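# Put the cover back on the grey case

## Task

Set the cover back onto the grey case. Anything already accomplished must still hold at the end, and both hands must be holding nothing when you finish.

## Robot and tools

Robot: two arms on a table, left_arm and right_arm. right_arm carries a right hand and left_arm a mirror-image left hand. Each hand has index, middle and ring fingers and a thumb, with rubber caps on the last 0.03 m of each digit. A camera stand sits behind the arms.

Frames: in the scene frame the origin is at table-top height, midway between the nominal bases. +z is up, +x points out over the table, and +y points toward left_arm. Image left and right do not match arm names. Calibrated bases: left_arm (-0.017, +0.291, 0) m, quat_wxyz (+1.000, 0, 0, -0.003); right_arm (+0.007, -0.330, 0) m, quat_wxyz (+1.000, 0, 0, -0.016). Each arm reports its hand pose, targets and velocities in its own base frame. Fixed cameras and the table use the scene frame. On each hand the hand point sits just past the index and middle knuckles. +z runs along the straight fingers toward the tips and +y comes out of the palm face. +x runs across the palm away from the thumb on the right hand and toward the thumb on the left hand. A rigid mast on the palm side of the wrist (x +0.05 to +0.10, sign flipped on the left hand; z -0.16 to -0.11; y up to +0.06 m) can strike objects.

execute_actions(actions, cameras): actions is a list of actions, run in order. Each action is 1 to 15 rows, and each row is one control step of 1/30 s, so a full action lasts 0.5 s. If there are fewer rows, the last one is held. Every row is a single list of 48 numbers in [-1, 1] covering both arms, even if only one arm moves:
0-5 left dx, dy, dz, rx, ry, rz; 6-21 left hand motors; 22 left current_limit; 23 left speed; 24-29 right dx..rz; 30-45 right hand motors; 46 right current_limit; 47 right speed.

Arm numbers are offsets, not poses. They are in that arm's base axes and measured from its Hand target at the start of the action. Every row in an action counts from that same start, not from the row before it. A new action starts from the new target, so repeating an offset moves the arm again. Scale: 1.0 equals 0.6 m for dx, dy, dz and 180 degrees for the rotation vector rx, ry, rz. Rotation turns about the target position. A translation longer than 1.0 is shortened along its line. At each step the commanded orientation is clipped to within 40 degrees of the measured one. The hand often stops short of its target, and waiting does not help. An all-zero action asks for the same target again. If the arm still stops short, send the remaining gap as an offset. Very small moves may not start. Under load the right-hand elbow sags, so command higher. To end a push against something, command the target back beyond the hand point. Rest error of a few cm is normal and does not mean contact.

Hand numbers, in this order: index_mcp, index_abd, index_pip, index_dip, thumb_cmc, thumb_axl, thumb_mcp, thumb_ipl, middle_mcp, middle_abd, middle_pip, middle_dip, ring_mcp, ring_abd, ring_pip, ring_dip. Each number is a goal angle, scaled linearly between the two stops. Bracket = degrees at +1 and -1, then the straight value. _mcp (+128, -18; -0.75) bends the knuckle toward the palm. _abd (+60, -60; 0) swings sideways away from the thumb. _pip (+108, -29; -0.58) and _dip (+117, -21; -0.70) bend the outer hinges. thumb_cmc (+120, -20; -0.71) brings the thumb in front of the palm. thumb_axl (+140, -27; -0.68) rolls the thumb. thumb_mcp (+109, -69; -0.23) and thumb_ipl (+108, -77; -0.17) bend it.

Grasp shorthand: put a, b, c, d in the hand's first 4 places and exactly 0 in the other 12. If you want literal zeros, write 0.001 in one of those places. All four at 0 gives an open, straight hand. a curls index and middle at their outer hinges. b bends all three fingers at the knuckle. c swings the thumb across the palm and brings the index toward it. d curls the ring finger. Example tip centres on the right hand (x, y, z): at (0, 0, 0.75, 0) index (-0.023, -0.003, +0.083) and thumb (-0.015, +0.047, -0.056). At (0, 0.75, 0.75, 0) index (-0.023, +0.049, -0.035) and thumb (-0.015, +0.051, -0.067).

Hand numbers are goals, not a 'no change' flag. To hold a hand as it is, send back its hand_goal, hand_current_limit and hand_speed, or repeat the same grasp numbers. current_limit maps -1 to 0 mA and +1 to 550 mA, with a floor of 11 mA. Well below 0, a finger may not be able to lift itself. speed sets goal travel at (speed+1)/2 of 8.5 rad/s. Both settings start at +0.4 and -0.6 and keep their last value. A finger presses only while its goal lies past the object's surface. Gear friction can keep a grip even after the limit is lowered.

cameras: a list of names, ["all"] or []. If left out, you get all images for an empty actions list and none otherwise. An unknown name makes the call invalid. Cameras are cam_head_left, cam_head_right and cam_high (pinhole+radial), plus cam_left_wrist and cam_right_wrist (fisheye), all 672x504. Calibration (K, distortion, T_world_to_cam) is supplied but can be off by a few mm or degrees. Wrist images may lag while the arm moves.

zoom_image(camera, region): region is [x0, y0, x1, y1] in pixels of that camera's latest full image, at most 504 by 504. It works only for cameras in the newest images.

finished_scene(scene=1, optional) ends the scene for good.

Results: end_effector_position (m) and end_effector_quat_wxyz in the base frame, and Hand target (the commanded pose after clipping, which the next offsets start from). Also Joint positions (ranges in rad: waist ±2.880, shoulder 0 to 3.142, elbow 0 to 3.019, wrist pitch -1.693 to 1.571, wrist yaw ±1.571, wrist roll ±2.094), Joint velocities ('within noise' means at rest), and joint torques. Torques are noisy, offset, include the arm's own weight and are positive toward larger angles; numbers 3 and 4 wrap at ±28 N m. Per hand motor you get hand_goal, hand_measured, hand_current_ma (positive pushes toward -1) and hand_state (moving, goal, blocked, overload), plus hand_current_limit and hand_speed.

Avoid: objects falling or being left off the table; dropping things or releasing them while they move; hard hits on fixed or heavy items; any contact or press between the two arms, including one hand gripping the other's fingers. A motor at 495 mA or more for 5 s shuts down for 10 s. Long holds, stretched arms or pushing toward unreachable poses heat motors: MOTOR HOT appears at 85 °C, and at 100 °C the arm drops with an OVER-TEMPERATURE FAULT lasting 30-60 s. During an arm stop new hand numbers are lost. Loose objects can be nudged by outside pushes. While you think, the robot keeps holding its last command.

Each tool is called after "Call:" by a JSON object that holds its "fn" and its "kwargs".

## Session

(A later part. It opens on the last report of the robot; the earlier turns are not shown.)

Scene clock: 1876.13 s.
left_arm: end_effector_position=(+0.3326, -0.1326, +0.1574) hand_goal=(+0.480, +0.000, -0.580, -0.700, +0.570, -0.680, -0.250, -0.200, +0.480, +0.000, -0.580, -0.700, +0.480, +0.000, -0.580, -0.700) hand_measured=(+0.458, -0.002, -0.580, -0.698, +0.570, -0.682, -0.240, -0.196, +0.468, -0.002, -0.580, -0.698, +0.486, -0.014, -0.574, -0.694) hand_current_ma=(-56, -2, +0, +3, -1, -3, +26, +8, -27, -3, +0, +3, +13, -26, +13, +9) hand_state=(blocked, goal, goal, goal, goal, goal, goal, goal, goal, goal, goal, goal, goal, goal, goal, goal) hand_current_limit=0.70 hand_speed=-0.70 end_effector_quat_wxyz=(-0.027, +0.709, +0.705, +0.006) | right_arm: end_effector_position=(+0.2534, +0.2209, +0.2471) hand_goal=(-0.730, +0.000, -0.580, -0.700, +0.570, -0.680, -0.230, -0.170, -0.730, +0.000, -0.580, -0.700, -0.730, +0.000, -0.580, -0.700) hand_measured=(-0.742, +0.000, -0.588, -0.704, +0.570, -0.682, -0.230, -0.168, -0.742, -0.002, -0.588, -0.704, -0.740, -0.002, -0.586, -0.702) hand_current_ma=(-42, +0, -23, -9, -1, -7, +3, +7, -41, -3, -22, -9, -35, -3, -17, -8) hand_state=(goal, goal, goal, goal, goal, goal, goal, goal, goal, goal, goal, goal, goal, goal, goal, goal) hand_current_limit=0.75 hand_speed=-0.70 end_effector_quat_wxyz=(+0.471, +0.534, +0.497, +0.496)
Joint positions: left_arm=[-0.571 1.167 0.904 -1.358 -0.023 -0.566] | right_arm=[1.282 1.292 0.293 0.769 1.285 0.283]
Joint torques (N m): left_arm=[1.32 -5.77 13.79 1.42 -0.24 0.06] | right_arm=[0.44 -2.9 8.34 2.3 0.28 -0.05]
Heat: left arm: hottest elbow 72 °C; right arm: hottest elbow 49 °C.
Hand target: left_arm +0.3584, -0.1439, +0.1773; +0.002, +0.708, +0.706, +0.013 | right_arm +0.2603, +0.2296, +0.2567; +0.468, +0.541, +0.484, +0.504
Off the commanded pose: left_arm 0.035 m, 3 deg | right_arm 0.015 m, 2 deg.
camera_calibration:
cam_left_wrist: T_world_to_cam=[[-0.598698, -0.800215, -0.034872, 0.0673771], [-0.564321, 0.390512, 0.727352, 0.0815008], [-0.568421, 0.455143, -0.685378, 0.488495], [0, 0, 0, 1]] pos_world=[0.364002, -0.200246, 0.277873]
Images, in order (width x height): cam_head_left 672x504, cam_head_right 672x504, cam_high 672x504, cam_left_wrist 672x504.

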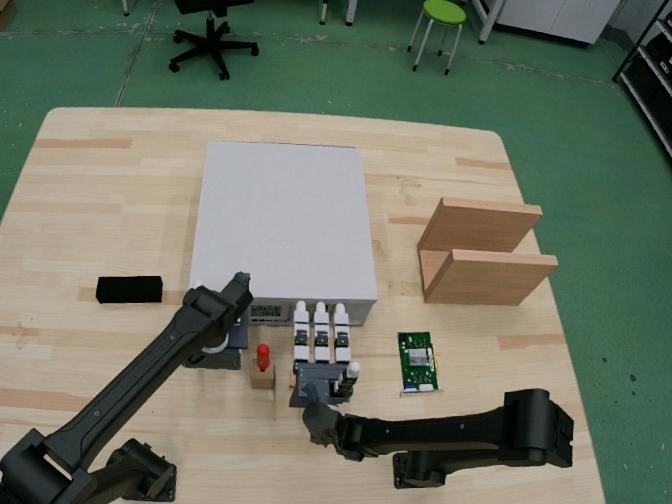

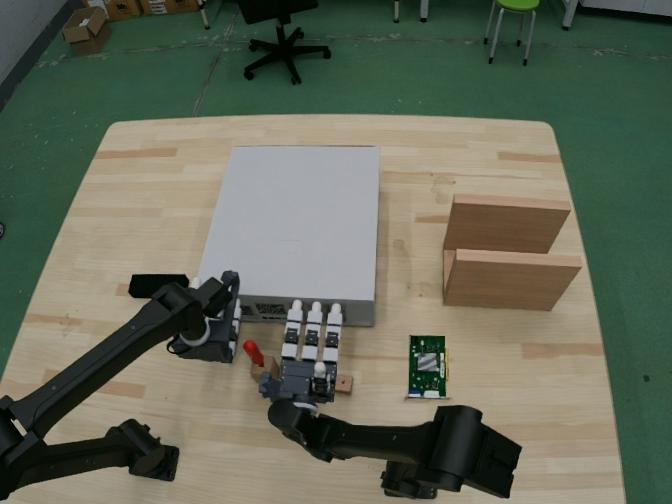

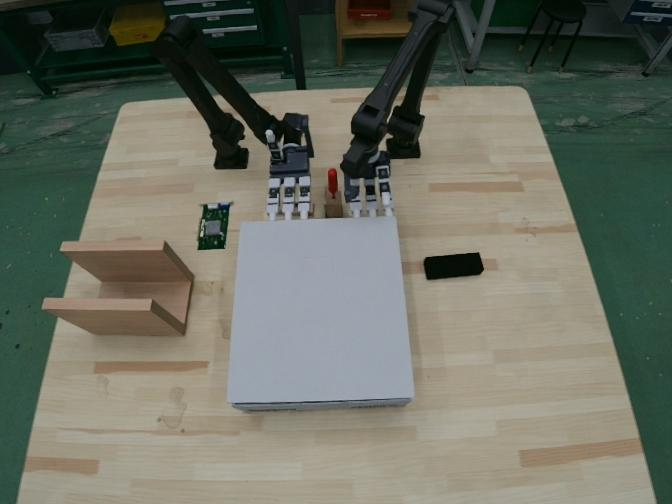

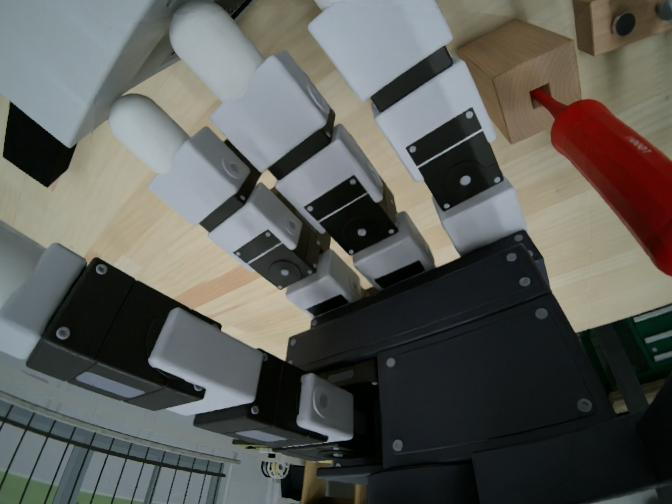

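Call:
{"fn": "execute_actions", "kwargs": {"actions": [[[0.008,0,0.0,0,0,0,0.48,0,-0.58,-0.7,0.57,-0.68,-0.25,-0.2,0.48,0,-0.58,-0.7,0.48,0,-0.58,-0.7,0.7,-0.7,0.007,0,0.0,0,0,0,-0.73,0,-0.58,-0.7,0.57,-0.68,-0.23,-0.17,-0.73,0,-0.58,-0.7,-0.73,0,-0.58,-0.7,0.75,-0.7]]], "cameras": ["cam_head_right","cam_head_left","cam_high"]}}

Call:
{"fn": "zoom_image", "kwargs": {"camera": "cam_high", "region": [222, 380, 302, 420]}}

Call:
{"fn": "zoom_image", "kwargs": {"camera": "cam_high", "region": [350, 380, 430, 420]}}

Call:
{"fn": "zoom_image", "kwargs": {"camera": "cam_head_right", "region": [340, 280, 400, 330]}}

Call:
{"fn": "zoom_image", "kwargs": {"camera": "cam_head_right", "region": [340, 130, 400, 180]}}

Call:
{"fn": "zoom_image", "kwargs": {"camera": "cam_head_left", "region": [180, 120, 260, 180]}}

Scene clock: 1889.83 s.
left_arm: end_effector_position=(+0.3360, -0.1326, +0.1571) hand_goal=(+0.480, +0.000, -0.580, -0.700, +0.570, -0.680, -0.250, -0.200, +0.480, +0.000, -0.580, -0.700, +0.480, +0.000, -0.580, -0.700) hand_measured=(+0.458, -0.002, -0.580, -0.698, +0.570, -0.682, -0.240, -0.196, +0.468, -0.002, -0.580, -0.698, +0.488, -0.016, -0.572, -0.694) hand_current_ma=(-56, -2, +0, +3, -1, -3, +26, +8, -27, -3, +0, +3, +17, -34, +16, +11) hand_state=(blocked, goal, goal, goal, goal, goal, goal, goal, goal, goal, goal, goal, goal, goal, goal, goal) hand_current_limit=0.70 hand_speed=-0.70 end_effector_quat_wxyz=(-0.028, +0.710, +0.704, +0.005) | right_arm: end_effector_position=(+0.2569, +0.2207, +0.2465) hand_goal=(-0.730, +0.000, -0.580, -0.700, +0.570, -0.680, -0.230, -0.170, -0.730, +0.000, -0.580, -0.700, -0.730, +0.000, -0.580, -0.700) hand_measured=(-0.742, +0.000, -0.588, -0.704, +0.570, -0.682, -0.230, -0.168, -0.742, -0.002, -0.588, -0.704, -0.740, -0.004, -0.584, -0.702) hand_current_ma=(-42, +0, -23, -9, -1, -7, +3, +7, -41, -3, -22, -9, -35, -9, -13, -7) hand_state=(goal, goal, goal, goal, goal, goal, goal, goal, goal, goal, goal, goal, goal, goal, goal, goal) hand_current_limit=0.75 hand_speed=-0.70 end_effector_quat_wxyz=(+0.471, +0.534, +0.498, +0.496)
Joint positions: left_arm=[-0.564 1.177 0.911 -1.358 -0.023 -0.556] | right_arm=[1.269 1.298 0.293 0.782 1.27 0.273]
Joint torques (N m): left_arm=[1.38 -5.83 13.94 1.52 -0.24 0.05] | right_arm=[0.32 -2.9 8.43 2.28 0.26 -0.02]
Heat: left arm: hottest elbow 75 °C; right arm: hottest elbow 49 °C.
Hand target: left_arm +0.3632, -0.1438, +0.1773; +0.002, +0.708, +0.706, +0.013 | right_arm +0.2645, +0.2296, +0.2567; +0.468, +0.541, +0.484, +0.504
Off the commanded pose: left_arm 0.036 m, 4 deg | right_arm 0.016 m, 2 deg.
Images, in order (width x height): cam_head_left 672x504, cam_head_right 672x504, cam_high 672x504.

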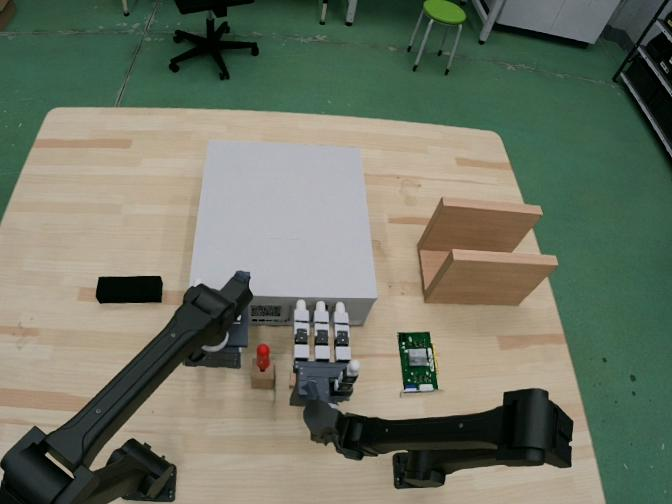

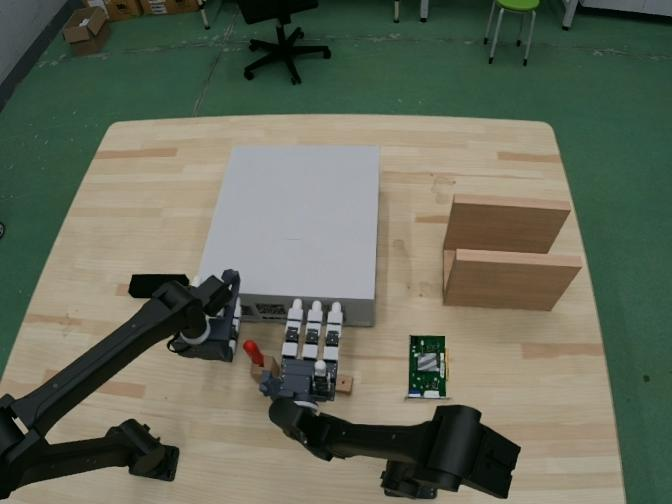

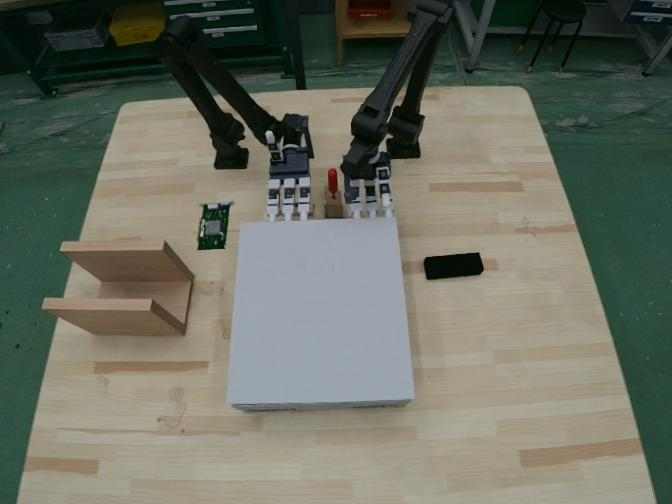

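Scaled by 6.300 from the camera's 672x504 image, which has a finer 960x720 frame.

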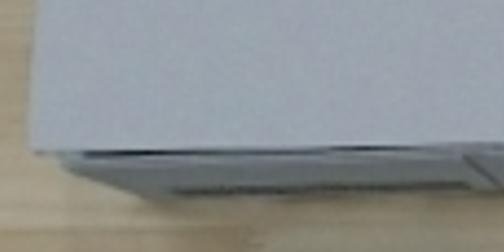

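Scaled by 6.300 from the camera's 672x504 image, which has a finer 960x720 frame.

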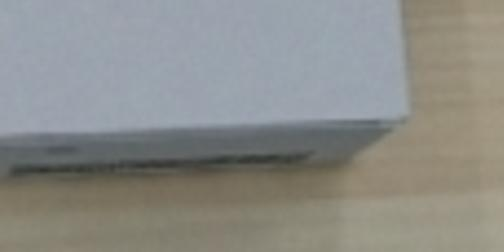

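Scaled by 8.400 from the camera's 672x504 image, which has a finer 960x720 frame.

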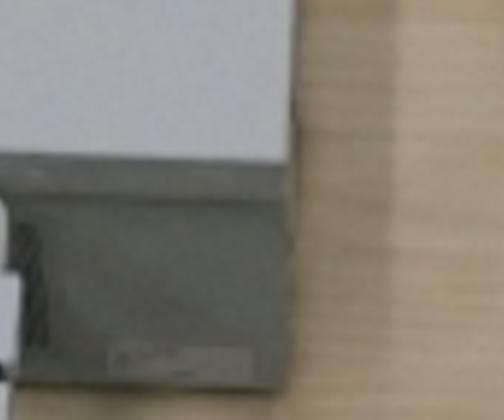

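Scaled by 8.400 from the camera's 672x504 image, which has a finer 960x720 frame.

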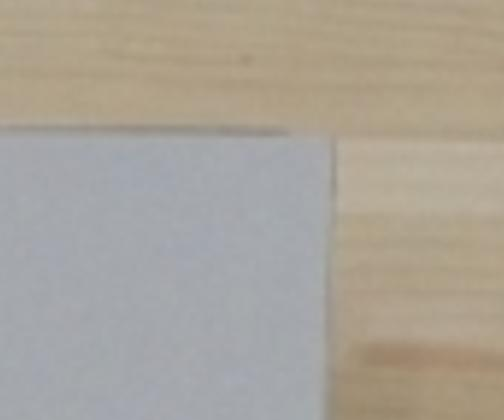

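Scaled by 6.300 from the camera's 672x504 image, which has a finer 960x720 frame.

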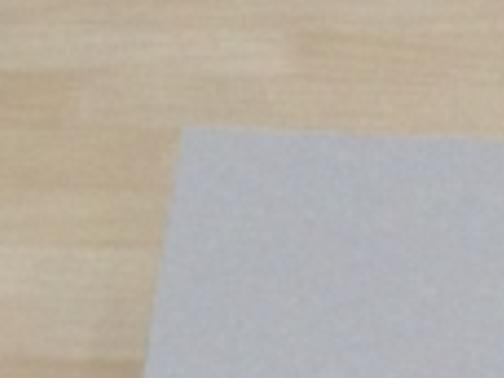

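Call:
{"fn": "execute_actions", "kwargs": {"actions": [[[0.001,0,0.0,0,0,0,0.48,0,-0.58,-0.7,0.57,-0.68,-0.25,-0.2,0.48,0,-0.58,-0.7,0.48,0,-0.58,-0.7,0.7,-0.7,0.005,0,0.0,0,0,0,-0.73,0,-0.58,-0.7,0.57,-0.68,-0.23,-0.17,-0.73,0,-0.58,-0.7,-0.73,0,-0.58,-0.7,0.75,-0.7]]], "cameras": ["cam_head_right","cam_head_left","cam_high","cam_right_wrist","cam_left_wrist"]}}

Call:
{"fn": "zoom_image", "kwargs": {"camera": "cam_high", "region": [222, 380, 302, 420]}}

Call:
{"fn": "zoom_image", "kwargs": {"camera": "cam_high", "region": [350, 380, 430, 420]}}

Call:
{"fn": "zoom_image", "kwargs": {"camera": "cam_head_right", "region": [340, 280, 400, 330]}}

Call:
{"fn": "zoom_image", "kwargs": {"camera": "cam_head_right", "region": [340, 130, 400, 180]}}

Call:
{"fn": "zoom_image", "kwargs": {"camera": "cam_head_left", "region": [175, 270, 255, 330]}}

Scene clock: 1895.23 s.
left_arm: end_effector_position=(+0.3361, -0.1326, +0.1569) hand_goal=(+0.480, +0.000, -0.580, -0.700, +0.570, -0.680, -0.250, -0.200, +0.480, +0.000, -0.580, -0.700, +0.480, +0.000, -0.580, -0.700) hand_measured=(+0.458, -0.002, -0.580, -0.698, +0.570, -0.682, -0.240, -0.196, +0.468, -0.002, -0.580, -0.698, +0.488, -0.018, -0.572, -0.694) hand_current_ma=(-56, -2, +0, +3, -1, -3, +26, +8, -27, -3, +0, +3, +19, -35, +17, +12) hand_state=(blocked, goal, goal, goal, goal, goal, goal, goal, goal, goal, goal, goal, goal, goal, goal, goal) hand_current_limit=0.70 hand_speed=-0.70 end_effector_quat_wxyz=(-0.029, +0.710, +0.703, +0.005) | right_arm: end_effector_position=(+0.2575, +0.2219, +0.2465) hand_goal=(-0.730, +0.000, -0.580, -0.700, +0.570, -0.680, -0.230, -0.170, -0.730, +0.000, -0.580, -0.700, -0.730, +0.000, -0.580, -0.700) hand_measured=(-0.742, +0.000, -0.588, -0.704, +0.570, -0.682, -0.230, -0.168, -0.742, -0.002, -0.588, -0.704, -0.740, -0.020, -0.584, -0.702) hand_current_ma=(-42, +0, -23, -9, -1, -7, +3, +7, -41, -3, -22, -9, -35, -58, -11, -5) hand_state=(goal, goal, goal, goal, goal, goal, goal, goal, goal, goal, goal, goal, goal, goal, goal, goal) hand_current_limit=0.75 hand_speed=-0.70 end_effector_quat_wxyz=(+0.469, +0.532, +0.499, +0.497)
Joint positions: left_arm=[-0.564 1.178 0.911 -1.358 -0.023 -0.555] | right_arm=[1.267 1.301 0.293 0.791 1.263 0.268]
Joint torques (N m): left_arm=[1.44 -5.83 14 1.5 -0.24 0.04] | right_arm=[-0.32 -2.84 8.55 2.36 0.17 -0.03]
Heat: left arm: hottest elbow 73 °C; right arm: hottest elbow 50 °C.
Hand target: left_arm +0.3638, -0.1439, +0.1772; +0.002, +0.708, +0.707, +0.013 | right_arm +0.2675, +0.2296, +0.2567; +0.468, +0.541, +0.484, +0.504
Off the commanded pose: left_arm 0.036 m, 4 deg | right_arm 0.016 m, 2 deg.
camera_calibration:
cam_left_wrist: T_world_to_cam=[[-0.601552, -0.798122, -0.0337208, 0.0704221], [-0.560619, 0.391719, 0.729563, 0.082365], [-0.569071, 0.457774, -0.683082, 0.490404], [0, 0, 0, 1]] pos_world=[0.367612, -0.200553, 0.27727]
cam_right_wrist: T_world_to_cam=[[0.0721254, -0.810931, 0.58068, 0.051032], [-0.742577, -0.432337, -0.511531, 0.373087], [0.665866, -0.394305, -0.633361, 0.201181], [0, 0, 0, 1]] pos_world=[0.139405, 0.282009, 0.288633]

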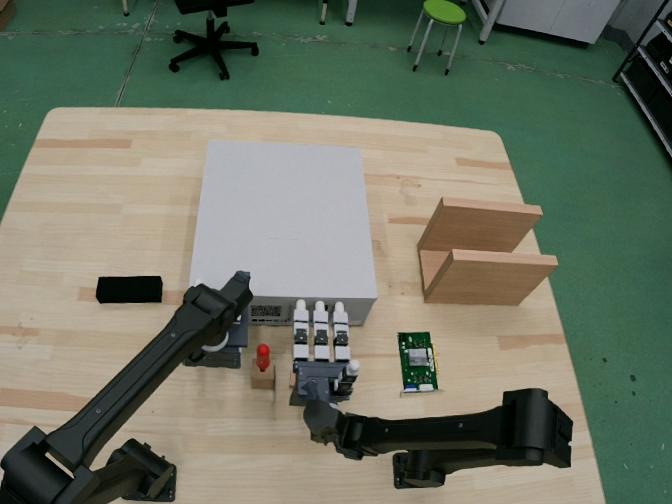

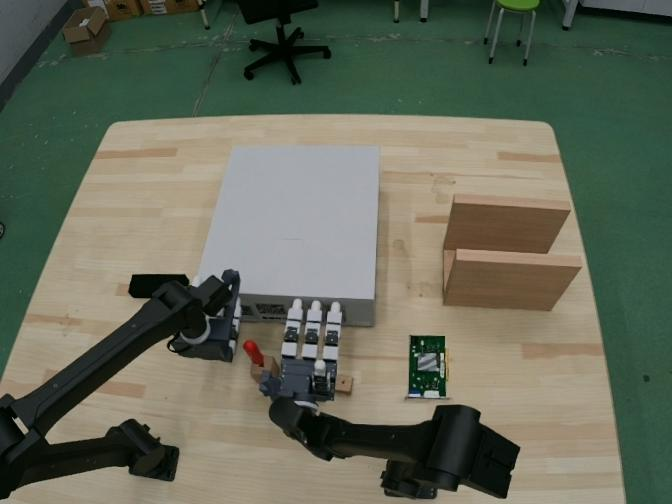

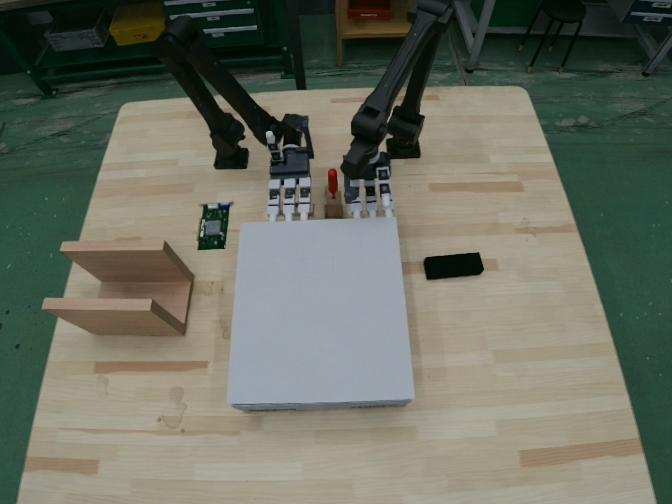

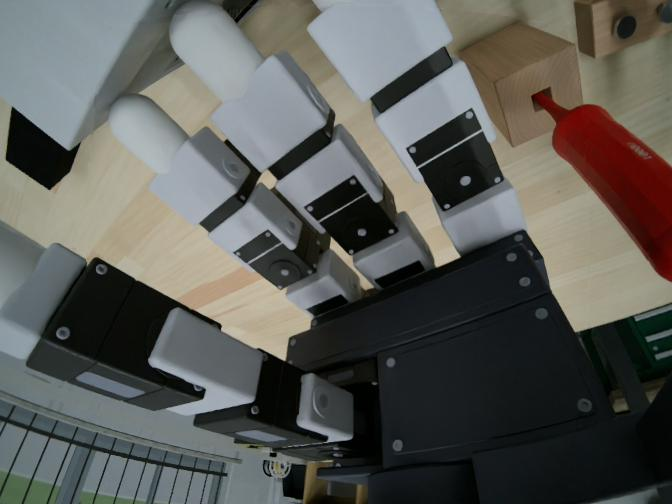

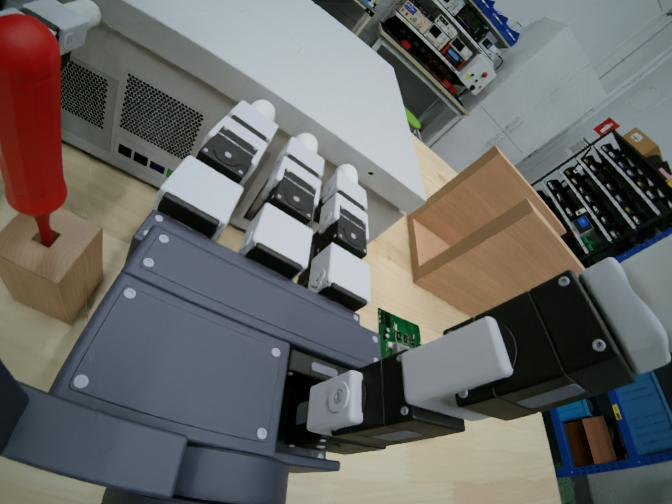

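Scaled by 6.300 from the camera's 672x504 image, which has a finer 960x720 frame.

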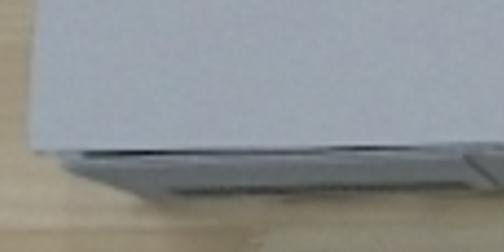

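Scaled by 6.300 from the camera's 672x504 image, which has a finer 960x720 frame.

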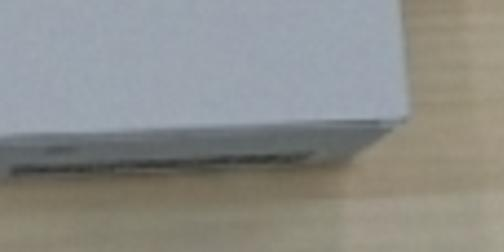

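Scaled by 8.400 from the camera's 672x504 image, which has a finer 960x720 frame.

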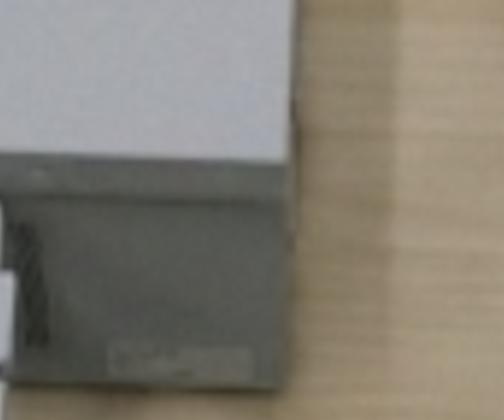

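Scaled by 8.400 from the camera's 672x504 image, which has a finer 960x720 frame.

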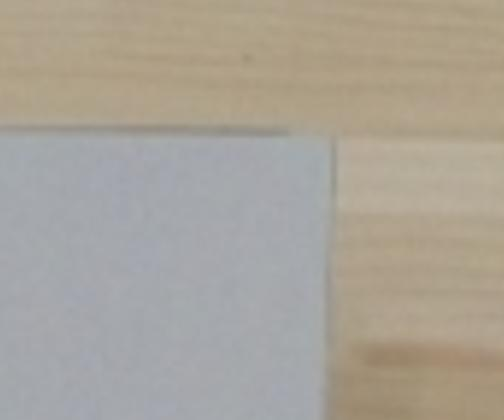

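Scaled by 6.300 from the camera's 672x504 image, which has a finer 960x720 frame.

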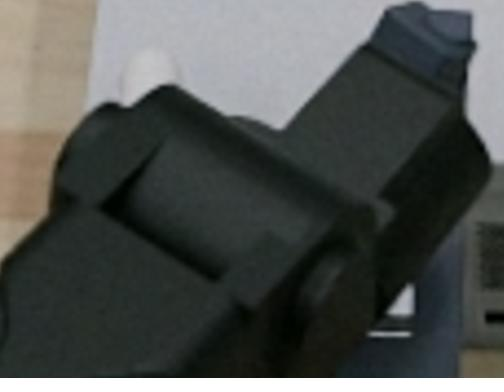

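Call:
{"fn": "execute_actions", "kwargs": {"actions": [[[-0.06,0,0.0,0,0,0,0.48,0,-0.58,-0.7,0.57,-0.68,-0.25,-0.2,0.48,0,-0.58,-0.7,0.48,0,-0.58,-0.7,0.7,-0.7,-0.04,0,0.0,0,0,0,-0.73,0,-0.58,-0.7,0.57,-0.68,-0.23,-0.17,-0.73,0,-0.58,-0.7,-0.73,0,-0.58,-0.7,0.75,-0.7]],[[-0.08,0.02,0.0,0,0,0,0.2,0,-0.58,-0.7,0.57,-0.68,-0.25,-0.2,0.2,0,-0.58,-0.7,0.2,0,-0.58,-0.7,0.7,-0.7,-0.06,-0.02,0.0,0,0,0,-0.73,0,-0.58,-0.7,0.57,-0.68,-0.23,-0.17,-0.73,0,-0.58,-0.7,-0.73,0,-0.58,-0.7,0.75,-0.7]]], "cameras": ["cam_head_right","cam_head_left","cam_high"]}}

Call:
{"fn": "zoom_image", "kwargs": {"camera": "cam_head_left", "region": [170, 250, 280, 330]}}

Call:
{"fn": "zoom_image", "kwargs": {"camera": "cam_head_left", "region": [310, 270, 390, 330]}}

Call:
{"fn": "zoom_image", "kwargs": {"camera": "cam_head_right", "region": [320, 270, 400, 330]}}

Call:
{"fn": "zoom_image", "kwargs": {"camera": "cam_head_right", "region": [180, 250, 290, 330]}}

Scene clock: 1908.27 s.
left_arm: end_effector_position=(+0.2844, -0.1335, +0.1783) hand_goal=(+0.200, +0.000, -0.580, -0.700, +0.570, -0.680, -0.250, -0.200, +0.200, +0.000, -0.580, -0.700, +0.200, +0.000, -0.580, -0.700) hand_measured=(+0.194, -0.002, -0.580, -0.698, +0.570, -0.682, -0.240, -0.196, +0.194, -0.002, -0.580, -0.698, +0.194, -0.002, -0.580, -0.698) hand_current_ma=(-14, -2, +0, +3, -1, -3, +26, +8, -12, -3, +0, +3, -11, -3, +0, +4) hand_state=(goal, goal, goal, goal, goal, goal, goal, goal, goal, goal, goal, goal, goal, goal, goal, goal) hand_current_limit=0.70 hand_speed=-0.70 end_effector_quat_wxyz=(+0.007, +0.709, +0.705, +0.012) | right_arm: end_effector_position=(+0.2110, +0.2172, +0.2551) hand_goal=(-0.730, +0.000, -0.580, -0.700, +0.570, -0.680, -0.230, -0.170, -0.730, +0.000, -0.580, -0.700, -0.730, +0.000, -0.580, -0.700) hand_measured=(-0.742, +0.000, -0.588, -0.704, +0.570, -0.682, -0.230, -0.168, -0.742, -0.002, -0.588, -0.704, -0.744, -0.002, -0.584, -0.702) hand_current_ma=(-42, +0, -23, -9, -1, -7, +3, +7, -41, -3, -22, -9, -47, -4, -14, -5) hand_state=(goal, goal, goal, goal, goal, goal, goal, goal, goal, goal, goal, goal, goal, goal, goal, goal) hand_current_limit=0.75 hand_speed=-0.70 end_effector_quat_wxyz=(+0.476, +0.537, +0.481, +0.503)
Joint positions: left_arm=[-0.677 0.993 0.831 -1.393 -0.023 -0.672] | right_arm=[1.434 1.217 0.292 0.579 1.454 0.425]
Joint torques (N m): left_arm=[-0.21 -5.66 8.81 0.32 -0.27 -0.11] | right_arm=[2.61 -4.07 5.78 1.18 0.58 0.11]
Heat: left arm: hottest elbow 71 °C; right arm: hottest elbow 50 °C.
Hand target: left_arm +0.2798, -0.1318, +0.1772; +0.002, +0.708, +0.707, +0.013 | right_arm +0.2075, +0.2176, +0.2567; +0.468, +0.541, +0.484, +0.504
Off the commanded pose: left_arm 0.005 m, 1 deg | right_arm 0.004 m, 1 deg.
Images, in order (width x height): cam_head_left 672x504, cam_head_right 672x504, cam_high 672x504.

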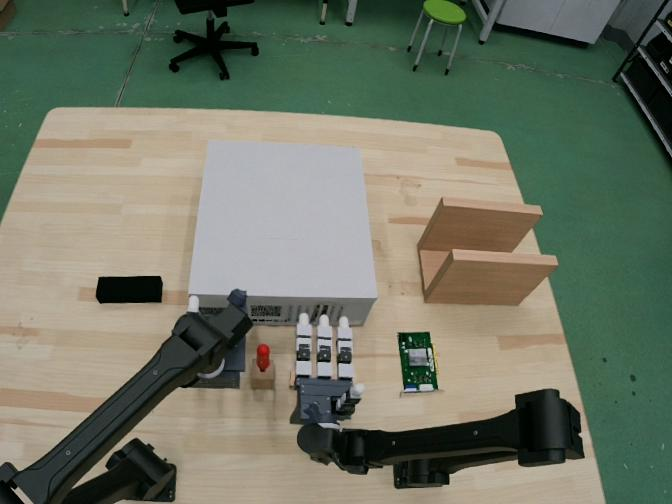

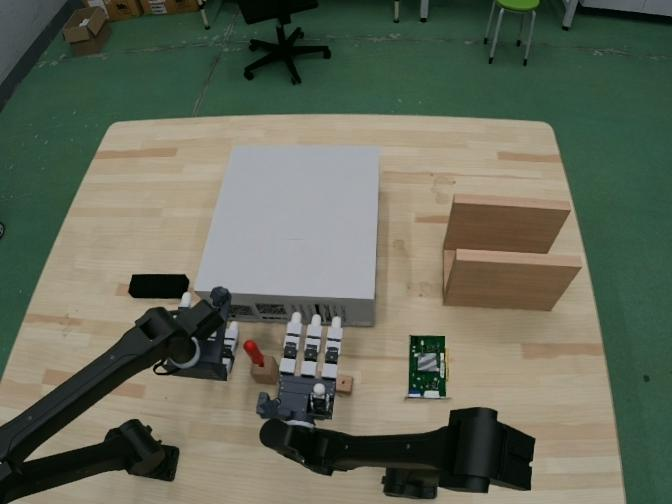

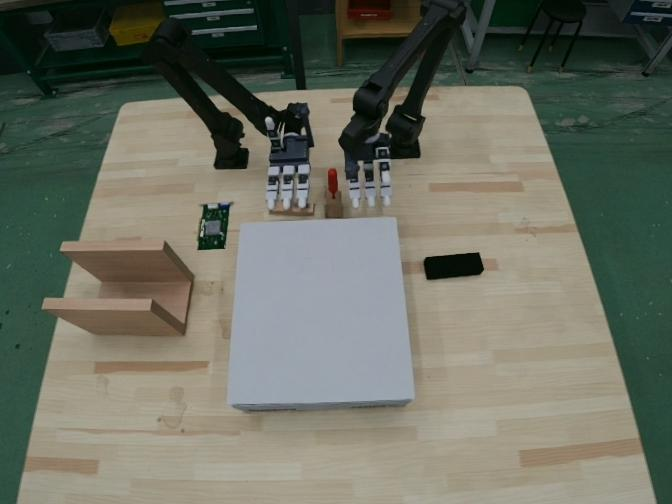

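Scaled by 4.582 from the camera's 672x504 image, which has a finer 960x720 frame.

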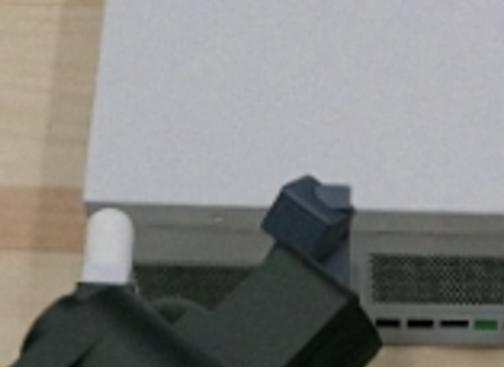

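Scaled by 6.300 from the camera's 672x504 image, which has a finer 960x720 frame.

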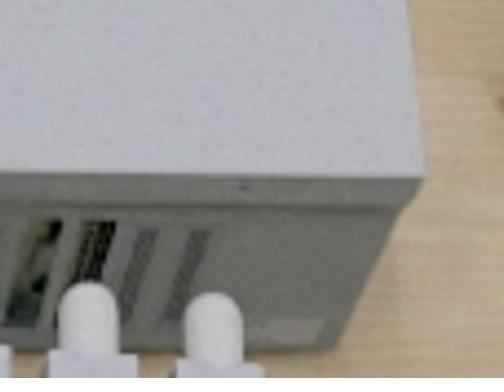

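Scaled by 6.300 from the camera's 672x504 image, which has a finer 960x720 frame.

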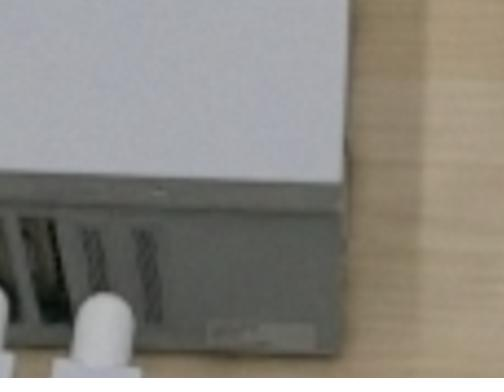

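Scaled by 4.582 from the camera's 672x504 image, which has a finer 960x720 frame.

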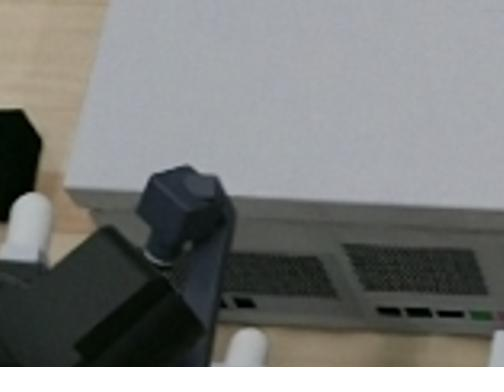

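Call:
{"fn": "execute_actions", "kwargs": {"actions": [[[-0.02,0.06,0.08,0,0,0,0,0,-0.58,-0.7,0.57,-0.68,-0.23,-0.17,0,0,-0.58,-0.7,0,0,-0.58,-0.7,0.5,-0.7,-0.02,-0.03,0.06,0,0,0,-0.75,0,-0.58,-0.7,0.57,-0.68,-0.23,-0.17,-0.75,0,-0.58,-0.7,-0.75,0,-0.58,-0.7,0.5,-0.7]],[[-0.04,0.06,0.08,0,0,0,0,0,-0.58,-0.7,0.57,-0.68,-0.23,-0.17,0,0,-0.58,-0.7,0,0,-0.58,-0.7,0.5,-0.7,-0.03,-0.04,0.04,0,0,0,-0.75,0,-0.58,-0.7,0.57,-0.68,-0.23,-0.17,-0.75,0,-0.58,-0.7,-0.75,0,-0.58,-0.7,0.5,-0.7]],[[-0.04,0.06,0.05,0,0,0,0,0,-0.58,-0.7,0.57,-0.68,-0.23,-0.17,0,0,-0.58,-0.7,0,0,-0.58,-0.7,0.5,-0.7,-0.02,-0.04,0.04,0,0,0,-0.75,0,-0.58,-0.7,0.57,-0.68,-0.23,-0.17,-0.75,0,-0.58,-0.7,-0.75,0,-0.58,-0.7,0.5,-0.7]]], "cameras": ["all"]}}

Call:
{"fn": "zoom_image", "kwargs": {"camera": "cam_head_left", "region": [170, 260, 250, 320]}}

Call:
{"fn": "zoom_image", "kwargs": {"camera": "cam_head_right", "region": [180, 260, 260, 320]}}

Call:
{"fn": "zoom_image", "kwargs": {"camera": "cam_head_left", "region": [310, 270, 390, 330]}}

Call:
{"fn": "zoom_image", "kwargs": {"camera": "cam_head_right", "region": [320, 270, 400, 330]}}

Call:
{"fn": "zoom_image", "kwargs": {"camera": "cam_high", "region": [220, 370, 330, 430]}}

Call:
{"fn": "zoom_image", "kwargs": {"camera": "cam_high", "region": [320, 370, 430, 430]}}

Scene clock: 1917.07 s.
left_arm: end_effector_position=(+0.2200, -0.0241, +0.2944) hand_goal=(+0.000, +0.000, -0.580, -0.700, +0.570, -0.680, -0.230, -0.170, +0.000, +0.000, -0.580, -0.700, +0.000, +0.000, -0.580, -0.700) hand_measured=(-0.006, -0.002, -0.580, -0.698, +0.570, -0.682, -0.228, -0.170, -0.006, -0.002, -0.580, -0.698, -0.006, -0.002, -0.580, -0.698) hand_current_ma=(-14, -1, +0, +3, +1, -3, +6, -1, -12, -1, +0, +3, -11, -1, +0, +4) hand_state=(goal, goal, goal, goal, goal, goal, goal, goal, goal, goal, goal, goal, goal, goal, goal, goal) hand_current_limit=0.50 hand_speed=-0.70 end_effector_quat_wxyz=(+0.097, +0.691, +0.713, +0.065) | right_arm: end_effector_position=(+0.1691, +0.1510, +0.3419) hand_goal=(-0.750, +0.000, -0.580, -0.700, +0.570, -0.680, -0.230, -0.170, -0.750, +0.000, -0.580, -0.700, -0.750, +0.000, -0.580, -0.700) hand_measured=(-0.760, +0.000, -0.588, -0.704, +0.570, -0.682, -0.230, -0.168, -0.760, -0.002, -0.588, -0.704, -0.758, -0.002, -0.584, -0.702) hand_current_ma=(-31, +0, -23, -9, -1, -7, +3, +7, -32, -3, -22, -9, -29, -4, -14, -5) hand_state=(goal, goal, goal, goal, goal, goal, goal, goal, goal, goal, goal, goal, goal, goal, goal, goal) hand_current_limit=0.50 hand_speed=-0.70 end_effector_quat_wxyz=(+0.466, +0.520, +0.479, +0.533)
Joint positions: left_arm=[-0.406 0.542 0.898 -1.699 -0.053 -0.432] | right_arm=[1.603 0.591 0.243 0.242 1.576 0.214]
Joint torques (N m): left_arm=[1.14 1.32 10.92 0.99 -0.02 0.12] | right_arm=[2.55 0.44 8.03 1.1 0.26 -0.05]
Heat: left arm: hottest elbow 71 °C; right arm: hottest elbow 49 °C.
Hand target: left_arm +0.2198, -0.0238, +0.3033; +0.002, +0.708, +0.707, +0.013 | right_arm +0.1655, +0.1516, +0.3406; +0.468, +0.541, +0.484, +0.504
Off the commanded pose: left_arm 0.009 m, 13 deg | right_arm 0.004 m, 4 deg.
joint sent to its limit (left arm) — joint 4 (wrist pitch), lower limit. The joint targets are off in orientation, not in position.
joint sent to its limit (right arm) — joint 5 (wrist yaw), upper limit. The joint targets are off in orientation, not in position.
camera_calibration:
cam_left_wrist: T_world_to_cam=[[-0.552895, -0.825831, -0.110955, 0.103214], [-0.740966, 0.426371, 0.518823, -0.0229493], [-0.381152, 0.369068, -0.847651, 0.473618], [0, 0, 0, 1]] pos_world=[0.220582, -0.079775, 0.424821]
cam_right_wrist: T_world_to_cam=[[0.0586498, -0.835583, 0.546225, -0.0377395], [-0.69502, -0.426951, -0.578498, 0.339654], [0.716595, -0.345708, -0.605787, 0.267078], [0, 0, 0, 1]] pos_world=[0.0468932, 0.205812, 0.378896]

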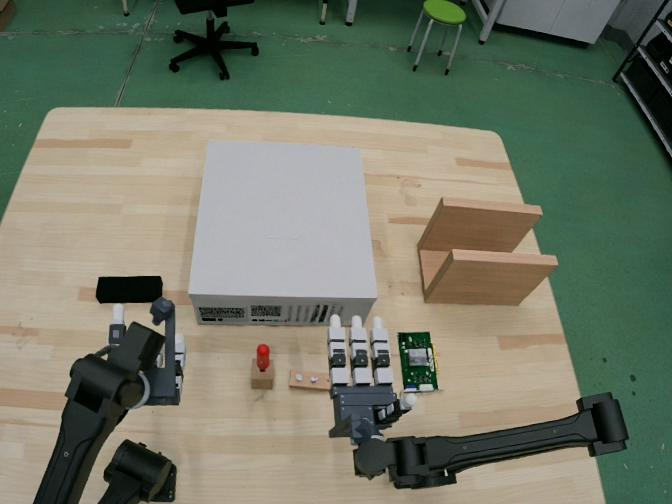

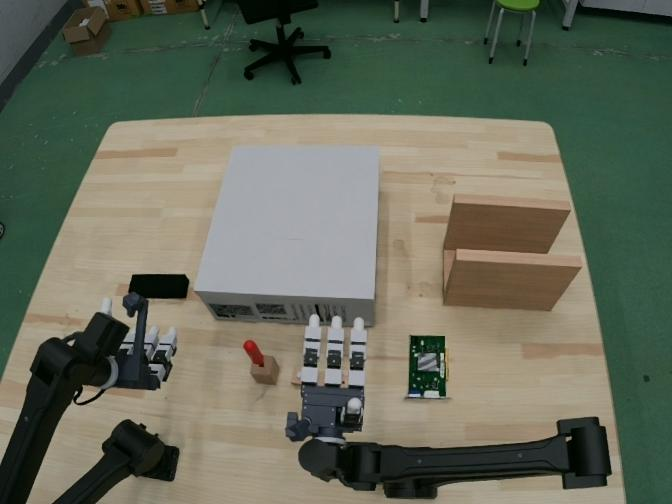

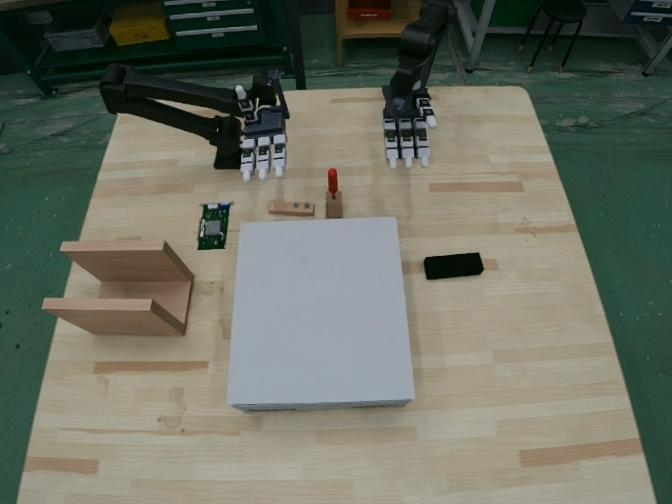

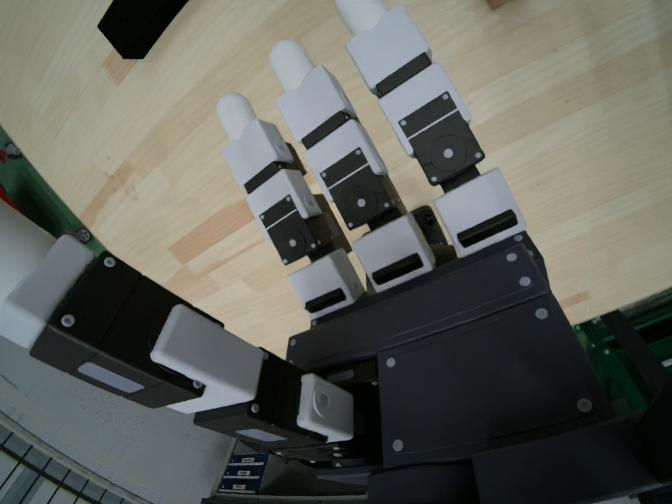

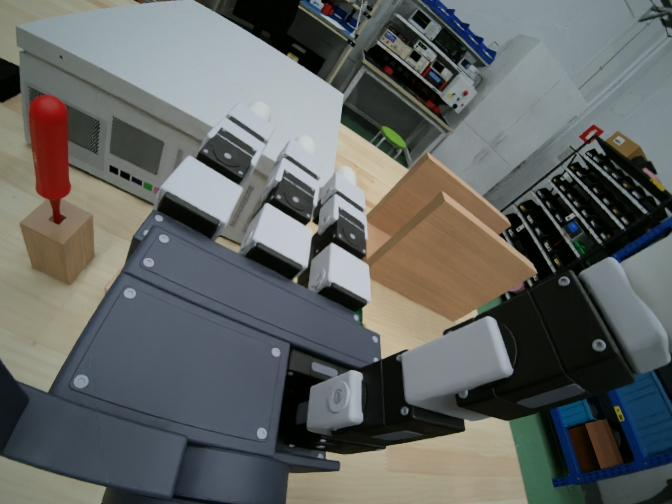

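Scaled by 6.300 from the camera's 672x504 image, which has a finer 960x720 frame.

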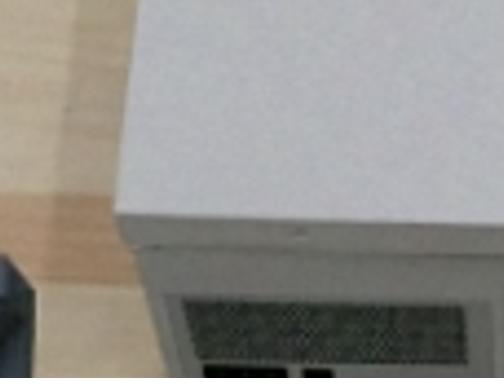

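Scaled by 6.300 from the camera's 672x504 image, which has a finer 960x720 frame.

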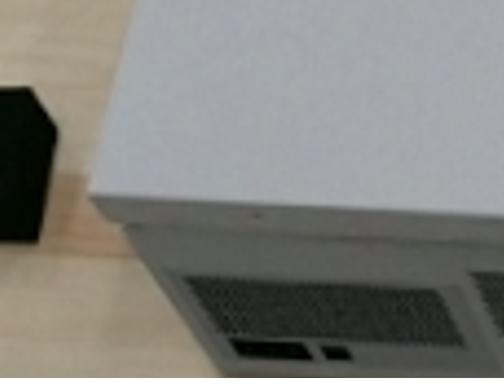

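Scaled by 6.300 from the camera's 672x504 image, which has a finer 960x720 frame.

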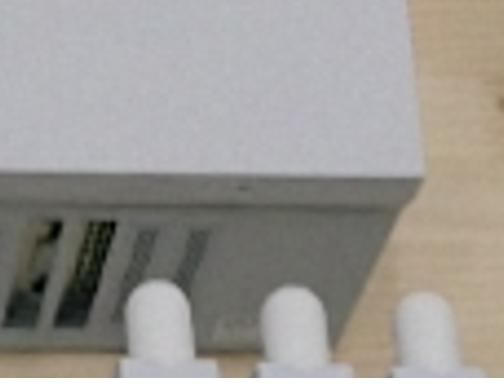

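Scaled by 6.300 from the camera's 672x504 image, which has a finer 960x720 frame.

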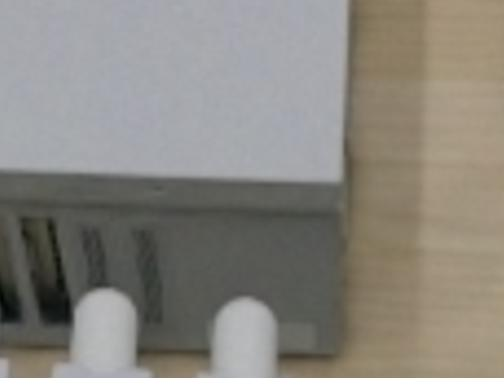

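Scaled by 4.582 from the camera's 672x504 image, which has a finer 960x720 frame.

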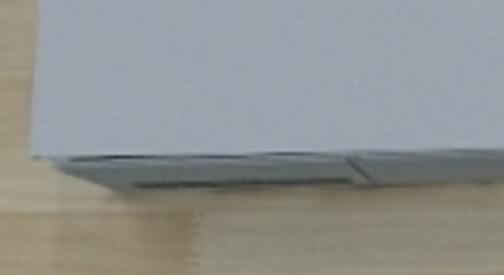

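Scaled by 4.582 from the camera's 672x504 image, which has a finer 960x720 frame.

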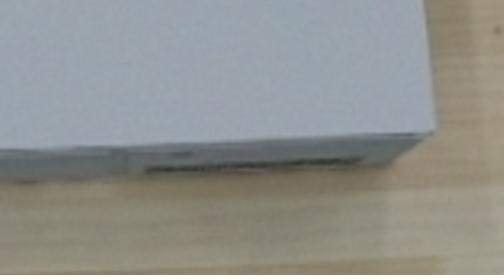

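Call:
{"fn": "finished_scene", "kwargs": {}}

The scene is finished: the task was done.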